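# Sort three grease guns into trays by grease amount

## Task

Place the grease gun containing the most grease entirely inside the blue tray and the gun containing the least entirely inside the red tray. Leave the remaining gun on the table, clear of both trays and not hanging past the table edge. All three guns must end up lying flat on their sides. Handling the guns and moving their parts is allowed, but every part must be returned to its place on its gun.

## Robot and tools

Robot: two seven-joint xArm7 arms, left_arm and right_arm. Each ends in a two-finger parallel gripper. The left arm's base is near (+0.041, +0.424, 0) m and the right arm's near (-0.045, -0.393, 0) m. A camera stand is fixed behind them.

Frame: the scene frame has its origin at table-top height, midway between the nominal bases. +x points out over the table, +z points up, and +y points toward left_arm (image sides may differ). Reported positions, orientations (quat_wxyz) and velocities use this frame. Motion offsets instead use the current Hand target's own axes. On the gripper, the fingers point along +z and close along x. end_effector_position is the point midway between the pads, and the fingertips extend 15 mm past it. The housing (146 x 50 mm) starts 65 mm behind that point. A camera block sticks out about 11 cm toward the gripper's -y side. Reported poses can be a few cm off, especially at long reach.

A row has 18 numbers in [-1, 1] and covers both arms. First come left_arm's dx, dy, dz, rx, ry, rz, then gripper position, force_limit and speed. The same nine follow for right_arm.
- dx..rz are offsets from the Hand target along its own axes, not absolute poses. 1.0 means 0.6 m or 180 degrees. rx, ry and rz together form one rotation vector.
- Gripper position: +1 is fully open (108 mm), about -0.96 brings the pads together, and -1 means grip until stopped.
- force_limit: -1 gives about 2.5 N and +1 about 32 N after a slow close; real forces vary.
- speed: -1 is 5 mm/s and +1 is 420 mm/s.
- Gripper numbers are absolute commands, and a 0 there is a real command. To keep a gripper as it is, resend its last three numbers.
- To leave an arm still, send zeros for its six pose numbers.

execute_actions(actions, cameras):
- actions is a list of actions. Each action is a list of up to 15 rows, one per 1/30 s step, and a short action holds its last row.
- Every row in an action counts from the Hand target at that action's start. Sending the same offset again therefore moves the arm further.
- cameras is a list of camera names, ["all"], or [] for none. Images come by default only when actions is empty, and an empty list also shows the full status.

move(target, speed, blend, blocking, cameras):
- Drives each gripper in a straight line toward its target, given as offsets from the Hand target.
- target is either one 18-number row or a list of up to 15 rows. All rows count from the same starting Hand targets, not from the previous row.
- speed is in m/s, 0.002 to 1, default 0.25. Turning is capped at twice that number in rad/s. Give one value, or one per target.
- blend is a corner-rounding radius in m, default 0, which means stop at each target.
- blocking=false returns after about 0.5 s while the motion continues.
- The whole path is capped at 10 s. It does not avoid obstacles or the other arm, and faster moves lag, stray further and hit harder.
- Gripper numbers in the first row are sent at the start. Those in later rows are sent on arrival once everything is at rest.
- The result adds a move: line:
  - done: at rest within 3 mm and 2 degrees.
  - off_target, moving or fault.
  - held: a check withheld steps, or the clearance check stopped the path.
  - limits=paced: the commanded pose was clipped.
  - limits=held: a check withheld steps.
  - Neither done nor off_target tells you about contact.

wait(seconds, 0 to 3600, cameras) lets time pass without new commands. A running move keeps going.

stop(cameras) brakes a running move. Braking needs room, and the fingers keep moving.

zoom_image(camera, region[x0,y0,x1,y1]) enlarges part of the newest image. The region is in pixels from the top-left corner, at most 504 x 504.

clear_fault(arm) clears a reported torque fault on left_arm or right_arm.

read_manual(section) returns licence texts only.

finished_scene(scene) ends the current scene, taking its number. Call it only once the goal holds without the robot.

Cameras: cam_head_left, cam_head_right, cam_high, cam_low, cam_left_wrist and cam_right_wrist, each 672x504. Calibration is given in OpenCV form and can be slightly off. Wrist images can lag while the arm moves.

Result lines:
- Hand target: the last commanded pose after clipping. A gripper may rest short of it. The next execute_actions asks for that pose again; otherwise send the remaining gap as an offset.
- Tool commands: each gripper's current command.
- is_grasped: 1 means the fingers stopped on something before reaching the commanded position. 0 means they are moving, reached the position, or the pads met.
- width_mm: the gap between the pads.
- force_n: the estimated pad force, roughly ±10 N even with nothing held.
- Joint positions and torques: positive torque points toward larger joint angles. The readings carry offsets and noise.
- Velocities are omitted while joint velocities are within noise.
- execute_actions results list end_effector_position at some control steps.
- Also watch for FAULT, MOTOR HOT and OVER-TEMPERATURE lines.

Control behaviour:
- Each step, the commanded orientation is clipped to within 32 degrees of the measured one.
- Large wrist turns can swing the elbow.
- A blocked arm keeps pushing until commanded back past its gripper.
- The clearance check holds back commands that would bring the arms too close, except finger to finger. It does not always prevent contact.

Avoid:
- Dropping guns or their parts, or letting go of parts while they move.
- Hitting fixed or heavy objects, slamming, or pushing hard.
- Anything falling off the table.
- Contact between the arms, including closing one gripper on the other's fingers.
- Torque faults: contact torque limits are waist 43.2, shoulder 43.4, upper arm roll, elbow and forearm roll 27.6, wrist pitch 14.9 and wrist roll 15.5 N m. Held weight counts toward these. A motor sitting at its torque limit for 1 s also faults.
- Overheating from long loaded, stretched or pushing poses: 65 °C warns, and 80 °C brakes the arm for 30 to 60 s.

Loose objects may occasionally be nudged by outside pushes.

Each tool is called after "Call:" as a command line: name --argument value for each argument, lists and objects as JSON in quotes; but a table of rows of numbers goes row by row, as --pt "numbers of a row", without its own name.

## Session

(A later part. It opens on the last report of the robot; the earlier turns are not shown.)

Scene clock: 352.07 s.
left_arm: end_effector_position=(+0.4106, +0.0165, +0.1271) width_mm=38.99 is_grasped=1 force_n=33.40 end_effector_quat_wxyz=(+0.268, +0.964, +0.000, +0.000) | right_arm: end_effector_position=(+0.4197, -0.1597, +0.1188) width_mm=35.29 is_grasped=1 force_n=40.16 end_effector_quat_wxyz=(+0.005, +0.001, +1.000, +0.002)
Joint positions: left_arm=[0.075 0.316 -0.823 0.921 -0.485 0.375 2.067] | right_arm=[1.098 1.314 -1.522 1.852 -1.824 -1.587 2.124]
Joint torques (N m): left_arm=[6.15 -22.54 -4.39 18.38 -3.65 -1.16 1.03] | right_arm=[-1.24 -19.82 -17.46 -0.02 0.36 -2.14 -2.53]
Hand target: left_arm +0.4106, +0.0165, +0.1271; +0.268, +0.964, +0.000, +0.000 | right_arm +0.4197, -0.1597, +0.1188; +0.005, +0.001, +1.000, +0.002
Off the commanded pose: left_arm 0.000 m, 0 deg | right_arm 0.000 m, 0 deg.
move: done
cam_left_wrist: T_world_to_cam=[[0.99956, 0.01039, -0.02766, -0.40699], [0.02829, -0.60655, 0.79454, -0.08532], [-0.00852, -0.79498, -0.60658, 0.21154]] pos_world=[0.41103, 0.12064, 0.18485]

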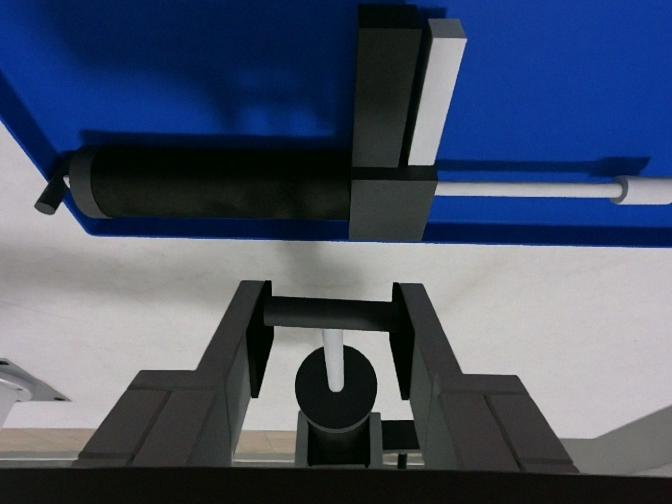

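Call:
move --target '[0,-0.00714,-0.0043,0,0,0,-1,1,-0.9,0,0,0,0,0,0,-1,0.8,-0.6]' --speed 0.05

Call:
move --target '[0,-0.00714,-0.0043,0,0,0,-1,1,-0.9,0,0,0,0,0,0,-1,0.8,-0.6]' --speed 0.05

Call:
move --target '[0,-0.00714,-0.0043,0,0,0,-1,1,-0.9,0,0,0,0,0,0,-1,0.8,-0.6]' --speed 0.05

Call:
move --target '[0,-0.00714,-0.0043,0,0,0,-1,1,-0.9,0,0,0,0,0,0,-1,0.8,-0.6]' --speed 0.05

Call:
move --target '[0,-0.01428,-0.0086,0,0,0,-1,1,-0.9,0,0,0,0,0,0,-1,0.8,-0.6]' --speed 0.05 --cameras '["cam_left_wrist"]'

Scene clock: 357.47 s.
left_arm: end_effector_position=(+0.4106, +0.0215, +0.1271) width_mm=38.99 is_grasped=1 force_n=33.41 end_effector_quat_wxyz=(+0.268, +0.964, +0.000, +0.000) | right_arm: end_effector_position=(+0.4197, -0.1597, +0.1188) width_mm=35.29 is_grasped=1 force_n=39.89 end_effector_quat_wxyz=(+0.005, +0.001, +1.000, +0.002)
Joint positions: left_arm=[0.093 0.306 -0.833 0.91 -0.501 0.379 2.086] | right_arm=[1.098 1.314 -1.522 1.852 -1.824 -1.587 2.124]
Joint torques (N m): left_arm=[6.28 -21.99 -4.13 18.44 -3.72 -1.24 0.97] | right_arm=[1.63 -20.05 -16.76 0.54 0.18 -2.27 -2.54]
Hand target: left_arm +0.4106, +0.0215, +0.1271; +0.268, +0.964, +0.000, +0.000 | right_arm +0.4197, -0.1597, +0.1188; +0.005, +0.001, +1.000, +0.002
Off the commanded pose: left_arm 0.000 m, 0 deg | right_arm 0.000 m, 0 deg.
move: done

Scene clock: 357.97 s.
left_arm: end_effector_position=(+0.4106, +0.0265, +0.1271) width_mm=38.99 is_grasped=1 force_n=33.42 end_effector_quat_wxyz=(+0.268, +0.964, +0.000, +0.000) | right_arm: end_effector_position=(+0.4197, -0.1597, +0.1188) width_mm=35.29 is_grasped=1 force_n=39.63 end_effector_quat_wxyz=(+0.005, +0.001, +1.000, +0.002)
Joint positions: left_arm=[0.111 0.296 -0.842 0.9 -0.517 0.383 2.106] | right_arm=[1.098 1.314 -1.522 1.852 -1.824 -1.587 2.124]
Joint torques (N m): left_arm=[6.21 -21.79 -4 18.5 -3.94 -1.42 0.97] | right_arm=[1.66 -20.05 -16.74 0.42 0.23 -2.34 -2.62]
Hand target: left_arm +0.4106, +0.0265, +0.1271; +0.268, +0.964, +0.000, +0.000 | right_arm +0.4197, -0.1597, +0.1188; +0.005, +0.001, +1.000, +0.002
Off the commanded pose: left_arm 0.000 m, 0 deg | right_arm 0.000 m, 0 deg.
move: done

Scene clock: 358.47 s.
left_arm: end_effector_position=(+0.4106, +0.0315, +0.1271) width_mm=38.99 is_grasped=1 force_n=33.43 end_effector_quat_wxyz=(+0.268, +0.964, +0.000, +0.000) | right_arm: end_effector_position=(+0.4197, -0.1597, +0.1188) width_mm=35.29 is_grasped=1 force_n=39.39 end_effector_quat_wxyz=(+0.005, +0.001, +1.000, +0.002)
Joint positions: left_arm=[0.129 0.286 -0.851 0.89 -0.533 0.388 2.125] | right_arm=[1.098 1.314 -1.522 1.852 -1.824 -1.587 2.124]
Joint torques (N m): left_arm=[6.49 -21.44 -3.97 18.74 -3.58 -1.41 0.97] | right_arm=[1.54 -19.95 -16.76 0.62 0.15 -2.33 -2.53]
Hand target: left_arm +0.4106, +0.0315, +0.1271; +0.268, +0.964, +0.000, +0.000 | right_arm +0.4197, -0.1597, +0.1188; +0.005, +0.001, +1.000, +0.002
Off the commanded pose: left_arm 0.000 m, 0 deg | right_arm 0.000 m, 0 deg.
move: done

Scene clock: 358.97 s.
left_arm: end_effector_position=(+0.4106, +0.0365, +0.1271) width_mm=38.99 is_grasped=1 force_n=33.44 end_effector_quat_wxyz=(+0.268, +0.964, +0.000, +0.000) | right_arm: end_effector_position=(+0.4197, -0.1597, +0.1188) width_mm=35.29 is_grasped=1 force_n=39.16 end_effector_quat_wxyz=(+0.005, +0.001, +1.000, +0.002)
Joint positions: left_arm=[0.146 0.276 -0.86 0.88 -0.549 0.393 2.145] | right_arm=[1.098 1.314 -1.522 1.852 -1.824 -1.587 2.124]
Joint torques (N m): left_arm=[6.67 -21.26 -3.68 18.73 -3.69 -1.41 0.9] | right_arm=[1.72 -20.02 -16.66 0.71 0.22 -2.37 -2.54]
Hand target: left_arm +0.4106, +0.0365, +0.1271; +0.268, +0.964, +0.000, +0.000 | right_arm +0.4197, -0.1597, +0.1188; +0.005, +0.001, +1.000, +0.002
Off the commanded pose: left_arm 0.000 m, 0 deg | right_arm 0.000 m, 0 deg.
move: done

Scene clock: 359.53 s.
left_arm: end_effector_position=(+0.4106, +0.0464, +0.1271) width_mm=38.99 is_grasped=1 force_n=33.42 end_effector_quat_wxyz=(+0.268, +0.964, -0.001, +0.000) | right_arm: end_effector_position=(+0.4196, -0.1594, +0.1188) width_mm=35.29 is_grasped=1 force_n=38.31 end_effector_quat_wxyz=(+0.005, +0.000, +1.000, +0.002)
Joint positions: left_arm=[0.18 0.255 -0.876 0.861 -0.583 0.405 2.185] | right_arm=[1.098 1.314 -1.522 1.852 -1.824 -1.587 2.124]
Joint torques (N m): left_arm=[13.47 -21.13 4.95 9.92 -2.84 -1.11 1.01] | right_arm=[-26.07 -18.11 -23.48 -2.61 -8.42 -0.76 -2.71]
Hand target: left_arm +0.4106, +0.0465, +0.1271; +0.268, +0.964, +0.000, +0.000 | right_arm +0.4197, -0.1597, +0.1188; +0.005, +0.001, +1.000, +0.002
Off the commanded pose: left_arm 0.000 m, 0 deg | right_arm 0.000 m, 0 deg.
move: done
cam_left_wrist: T_world_to_cam=[[0.99957, 0.01024, -0.02764, -0.40729], [0.02819, -0.60649, 0.79459, -0.06716], [-0.00862, -0.79502, -0.60652, 0.23534]] pos_world=[0.41103, 0.15054, 0.18485]

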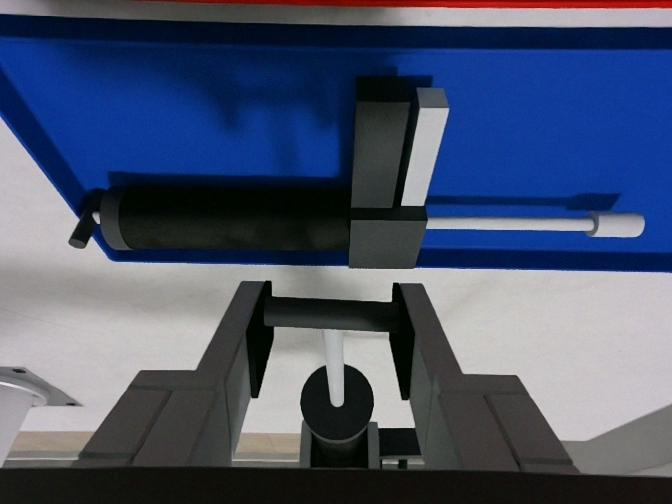

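Call:
move --pt "0 0.1296 0.0779 0 0 0 -1 1 -0.9 0 0 0 0 0 0 -1 0.8 -0.6" --pt "0 0.1296 0.0779 0 0 0 0 0.5 -0.2 0 0 0 0 0 0 -1 0.8 -0.6" --speed 0.1 --cameras '["cam_left_wrist","cam_right_wrist"]'

Call:
move --pt "0 0 -0.2 0 0 0 0 0.5 -0.2 0 0 0 0 0 0 -1 0.8 -0.6" --pt "0 0 -0.2 0 0 0 0 0.5 -0.2 0.0333 -0.2333 -0.1333 0 0 0 -1 0.8 -0.6" --pt "-0.026 0.0037 -0.0618 0.1353 -0.1353 0.4866 -0.15 0.8 -0.6 0.0333 -0.2333 -0.1333 0 0 0 -1 0.8 -0.6" --speed '[0.3,0.35,0.5]' --blend '[0.03,0.02,0]' --cameras '["cam_left_wrist","cam_high"]'

Scene clock: 383.60 s.
left_arm: end_effector_position=(+0.4104, -0.0443, +0.1271) width_mm=52.99 is_grasped=0 force_n=0.00 end_effector_quat_wxyz=(+0.268, +0.964, -0.001, +0.000) | right_arm: end_effector_position=(+0.4197, -0.1597, +0.1188) width_mm=35.29 is_grasped=1 force_n=37.08 end_effector_quat_wxyz=(+0.005, +0.001, +1.000, +0.002)
Joint positions: left_arm=[-0.126 0.434 -0.716 1.066 -0.292 0.352 1.841] | right_arm=[1.098 1.315 -1.523 1.852 -1.824 -1.588 2.124]
Joint torques (N m): left_arm=[4.36 -24.44 -2.76 23.27 0.07 -2.81 0.54] | right_arm=[-2.68 -25.61 -16.46 3.33 0.03 -2.58 -1.08]
Hand target: left_arm +0.4106, -0.0442, +0.1271; +0.268, +0.964, +0.000, +0.000 | right_arm +0.4197, -0.1597, +0.1188; +0.005, +0.001, +1.000, +0.002
Off the commanded pose: left_arm 0.000 m, 0 deg | right_arm 0.000 m, 0 deg.
MOTOR HOT: joint 3 (upper arm roll) of the right arm reports 71 °C; the controller stops that arm at 80 °C. To cool a motor, set the load down, stop pushing, or move to a pose that needs little force. At that limit the right arm can sag while its brakes close.
move: done
cam_left_wrist: T_world_to_cam=[[0.99957, 0.01003, -0.02768, -0.40614], [0.02809, -0.60661, 0.79451, -0.12216], [-0.00882, -0.79494, -0.60663, 0.16325]] pos_world=[0.41083, 0.05974, 0.18485]
cam_right_wrist: T_world_to_cam=[[-0.99992, 0.00166, -0.0124, 0.41787], [-0.00321, 0.92399, 0.38239, 0.13283], [0.01209, 0.3824, -0.92392, 0.28393]] pos_world=[0.41484, -0.23201, 0.21672]

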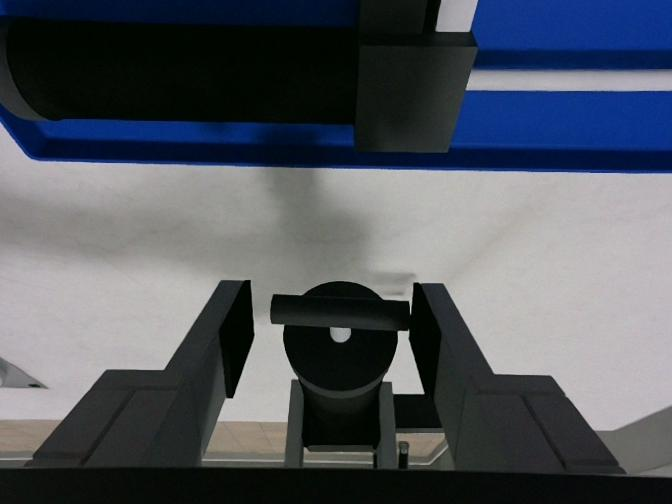

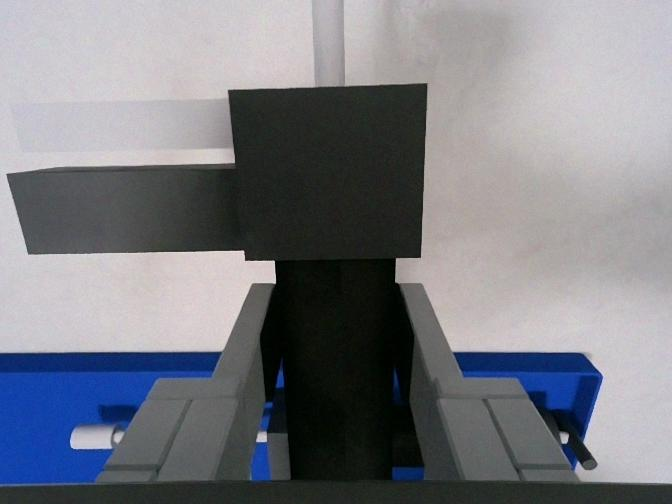

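Scene clock: 387.17 s.
left_arm: end_effector_position=(+0.3950, -0.0269, +0.1601) width_mm=44.76 is_grasped=0 force_n=0.00 end_effector_quat_wxyz=(+0.000, +0.707, -0.707, +0.000) | right_arm: end_effector_position=(+0.3988, -0.3000, +0.1979) width_mm=35.29 is_grasped=1 force_n=37.08 end_effector_quat_wxyz=(+0.005, +0.001, +1.000, +0.002)
Joint positions: left_arm=[-0.245 0.522 -0.761 1.453 0.397 1.094 2.768] | right_arm=[1.041 1.146 -1.658 1.534 -1.99 -1.63 1.714]
Joint torques (N m): left_arm=[-4.55 -22.67 -4.34 27.13 4.86 -0.78 1.34] | right_arm=[-5.48 -22.74 -18.81 2.47 -2.53 -2.68 -3.26]
Hand target: left_arm +0.3950, -0.0269, +0.1601; +0.000, +0.707, -0.707, +0.000 | right_arm +0.3988, -0.3000, +0.1979; +0.005, +0.001, +1.000, +0.002
Off the commanded pose: left_arm 0.000 m, 0 deg | right_arm 0.000 m, 0 deg.
MOTOR HOT: still on. Joint 3 (upper arm roll) of the right arm reports 70 °C.
move: done
cam_left_wrist: T_world_to_cam=[[0.02291, -0.99957, -0.01815, -0.03296], [-0.92928, -0.02799, 0.36831, 0.32457], [-0.36866, 0.00842, -0.92953, 0.41243]] pos_world=[0.45442, -0.02733, 0.26323]
Images, in order (width x height): cam_high 672x504, cam_left_wrist 672x504.

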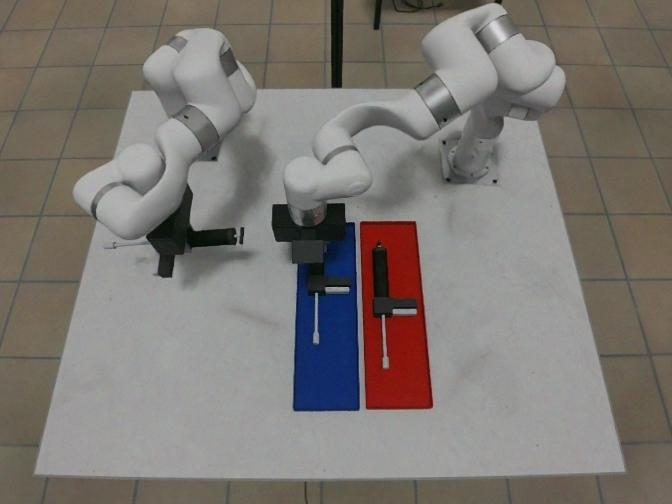

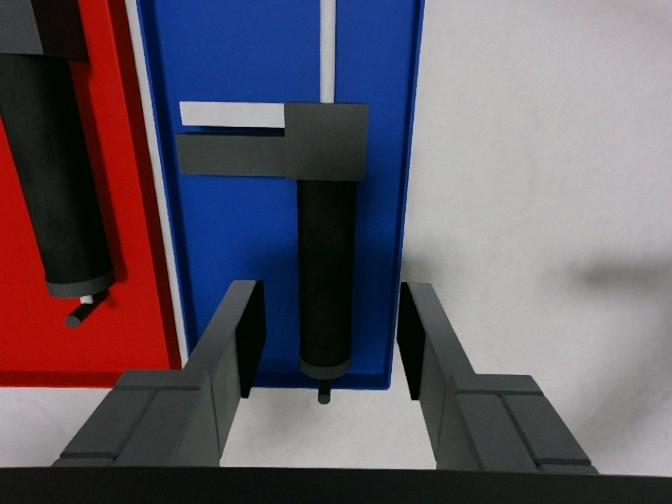

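Call:
move --pt "-0.0083 0.0167 0.214 0 0 0 -0.15 0.8 -0.6 0 0 0 0 0 0 -1 0.8 -0.6" --pt "-0.0083 0.0167 0.214 0 0 0 -1 0.8 -0.6 0 0 0 0 0 0 -1 0.8 -0.6" --pt "-0.0083 0.0167 0.0335 0 0 0 -1 0.8 -0.6 0 0 0 0 0 0 -1 0.8 -0.6" --pt "-0.5698 -0.0917 0.0335 0 0 0 -1 0.8 -0.6 -0.052 0.4567 0.1298 0.0175 -0.0175 -0.4999 -1 0.8 -0.6" --pt "-0.5698 -0.0917 0.2188 0 0 0 -1 0.8 -0.6 -0.052 0.4567 0.2298 0.0175 -0.0175 -0.4999 -1 0.8 -0.6" --speed '[0.15,0.1,0.15,0.4,0.12]' --blend '[0,0,0.02,0.01,0]' --cameras '["cam_left_wrist","cam_right_wrist"]'

Scene clock: 409.93 s.
left_arm: end_effector_position=(+0.4503, +0.3150, +0.0290) width_mm=34.99 is_grasped=1 force_n=40.04 end_effector_quat_wxyz=(+0.000, +0.707, -0.707, +0.000) | right_arm: end_effector_position=(+0.4310, -0.0260, +0.0615) width_mm=35.29 is_grasped=1 force_n=36.96 end_effector_quat_wxyz=(-0.052, +0.706, -0.706, +0.029)
Joint positions: left_arm=[0.348 0.267 -0.55 0.729 0.283 0.518 3.461] | right_arm=[0.896 1.463 -1.43 2.684 -1.759 -1.488 1.184]
Joint torques (N m): left_arm=[-4.37 -17.58 -0.53 24.58 4.75 -4.45 -1.45] | right_arm=[5.06 -25.99 -8.28 -0.72 2.42 -2.29 -3.22]
Hand target: left_arm +0.4503, +0.3150, +0.0290; +0.000, +0.707, -0.707, +0.000 | right_arm +0.4317, -0.0254, +0.0616; -0.030, +0.706, -0.707, +0.027
Off the commanded pose: left_arm 0.000 m, 0 deg | right_arm 0.001 m, 3 deg.
MOTOR HOT: still on. Joint 3 (upper arm roll) of the right arm reports 64 °C.
move: off_target (right_arm)
cam_left_wrist: T_world_to_cam=[[0.02291, -0.99957, -0.01815, 0.30515], [-0.92928, -0.02799, 0.36831, 0.43381], [-0.36866, 0.00842, -0.92953, 0.30808]] pos_world=[0.50972, 0.31457, 0.13213]
cam_right_wrist: T_world_to_cam=[[0.00155, -0.99939, -0.03484, -0.02812], [-0.96295, -0.01089, 0.26946, 0.4276], [-0.26967, 0.03313, -0.96238, 0.2945]] pos_world=[0.49122, -0.03321, 0.16722]

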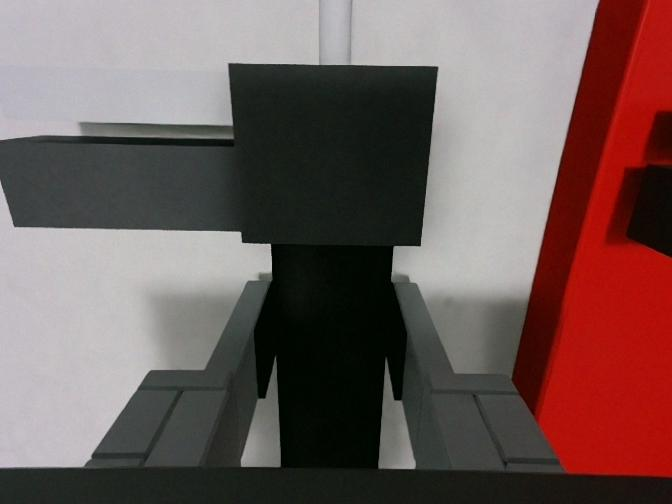

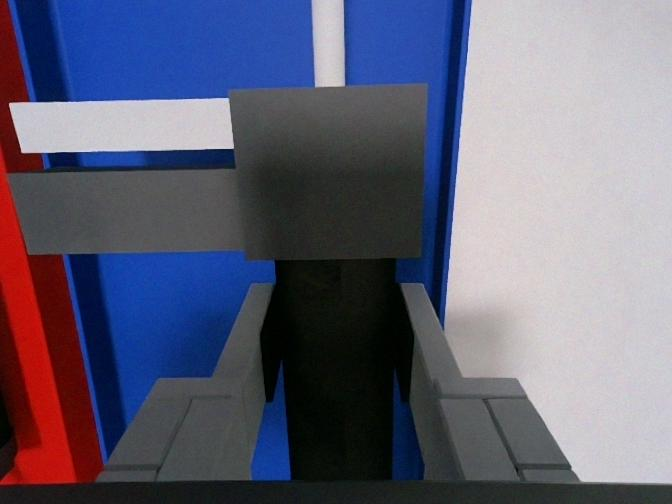

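Call:
move --pt "0 0 0 0 0 0 -1 0.8 -0.6 0 0 0.0495 0 0 0 -1 0.8 -0.6" --pt "0 0 0 0 0 0 -0.15 0.8 -0.6 0 0 0.0495 0 0 0 -0.22 0.8 -0.6" --pt "0 0 -0.25 0 0 0 -0.15 0.8 -0.6 0 0 -0.2 0 0 0 -0.22 0.8 -0.6" --speed '[0.08,0.1,0.2]' --cameras '["cam_left_wrist","cam_right_wrist","cam_high","cam_low"]'

Call:
zoom_image --camera "cam_high" --region '[270, 200, 520, 430]'

Scene clock: 418.17 s.
left_arm: end_effector_position=(+0.4503, +0.3149, +0.1790) width_mm=44.74 is_grasped=0 force_n=0.00 end_effector_quat_wxyz=(+0.000, +0.707, -0.707, +0.000) | right_arm: end_effector_position=(+0.4214, -0.0266, +0.1810) width_mm=40.90 is_grasped=0 force_n=0.00 end_effector_quat_wxyz=(-0.077, +0.705, -0.704, +0.032)
Joint positions: left_arm=[0.4 -0.116 -0.613 0.854 -0.082 0.952 3.732] | right_arm=[0.913 1.293 -1.548 2.683 -1.717 -1.642 1.18]
Joint torques (N m): left_arm=[5.01 -17.74 2.99 27.95 -4.19 -0.83 1.3] | right_arm=[5.2 -22.4 -7.4 -2.09 2.58 -1.99 -3.35]
Hand target: left_arm +0.4503, +0.3149, +0.1790; +0.000, +0.707, -0.707, +0.000 | right_arm +0.4221, -0.0260, +0.1812; -0.030, +0.706, -0.707, +0.027
Off the commanded pose: left_arm 0.000 m, 0 deg | right_arm 0.001 m, 5 deg.
MOTOR HOT: cleared for the motors of the right arm.
move: off_target (right_arm); target 2's new numbers were sent with right_arm's hand 0.001 m and 3 deg from that target
cam_left_wrist: T_world_to_cam=[[0.02291, -0.99957, -0.01815, 0.30777], [-0.92928, -0.02799, 0.36831, 0.37866], [-0.36866, 0.00842, -0.92953, 0.44754]] pos_world=[0.50982, 0.31447, 0.28213]
cam_right_wrist: T_world_to_cam=[[0.00593, -0.99778, -0.06637, -0.02061], [-0.97281, -0.02112, 0.23064, 0.39697], [-0.23153, 0.06319, -0.97077, 0.39313]] pos_world=[0.47732, -0.03702, 0.28871]
Images, in order (width x height): cam_high 672x504, cam_low 672x504, cam_left_wrist 672x504, cam_right_wrist 672x504.

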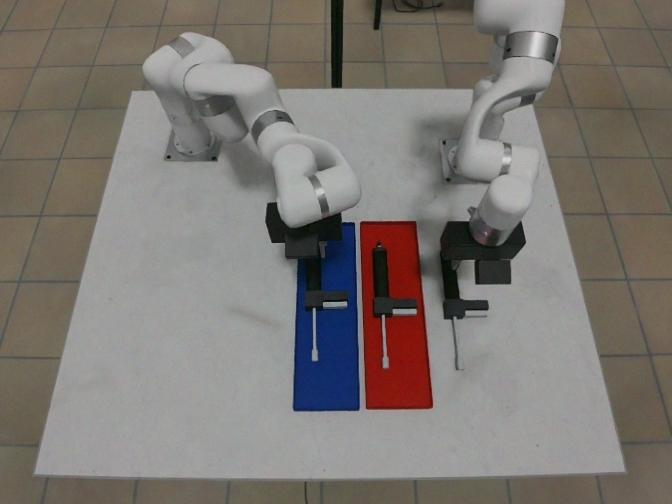

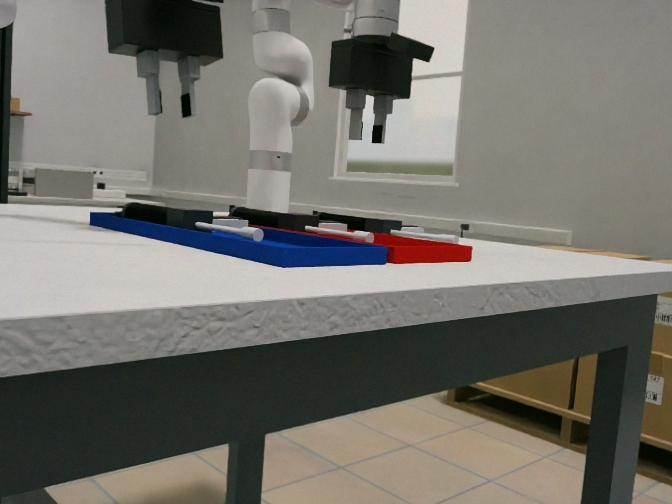

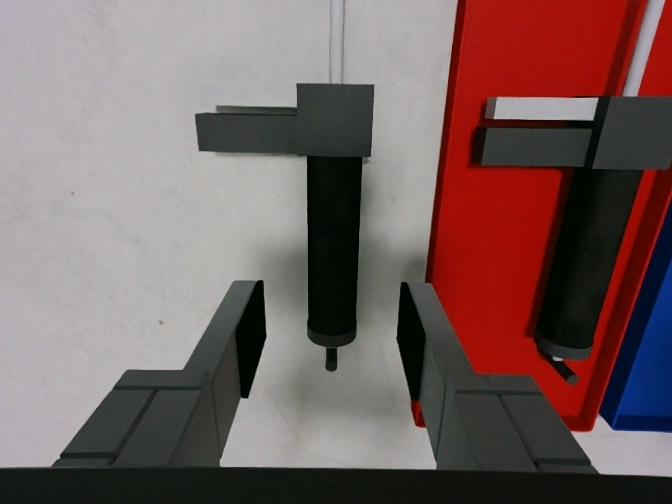

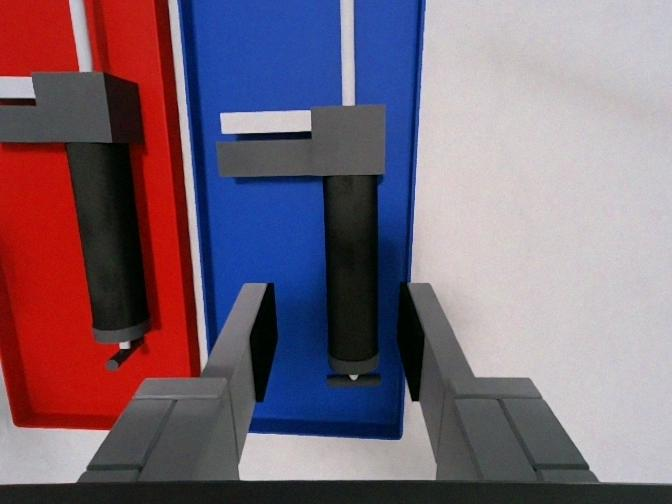

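Scaled by 2.016.

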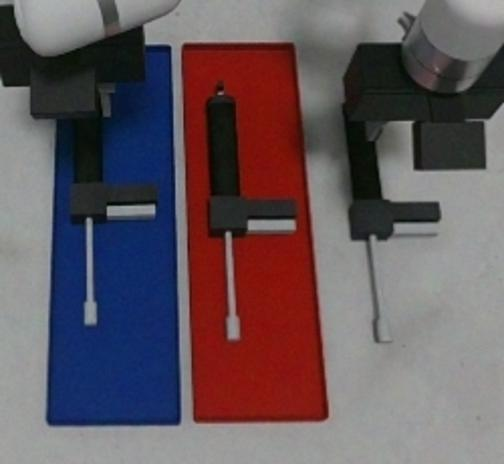

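Call:
finished_scene --scene 3

The scene is finished: the task was done.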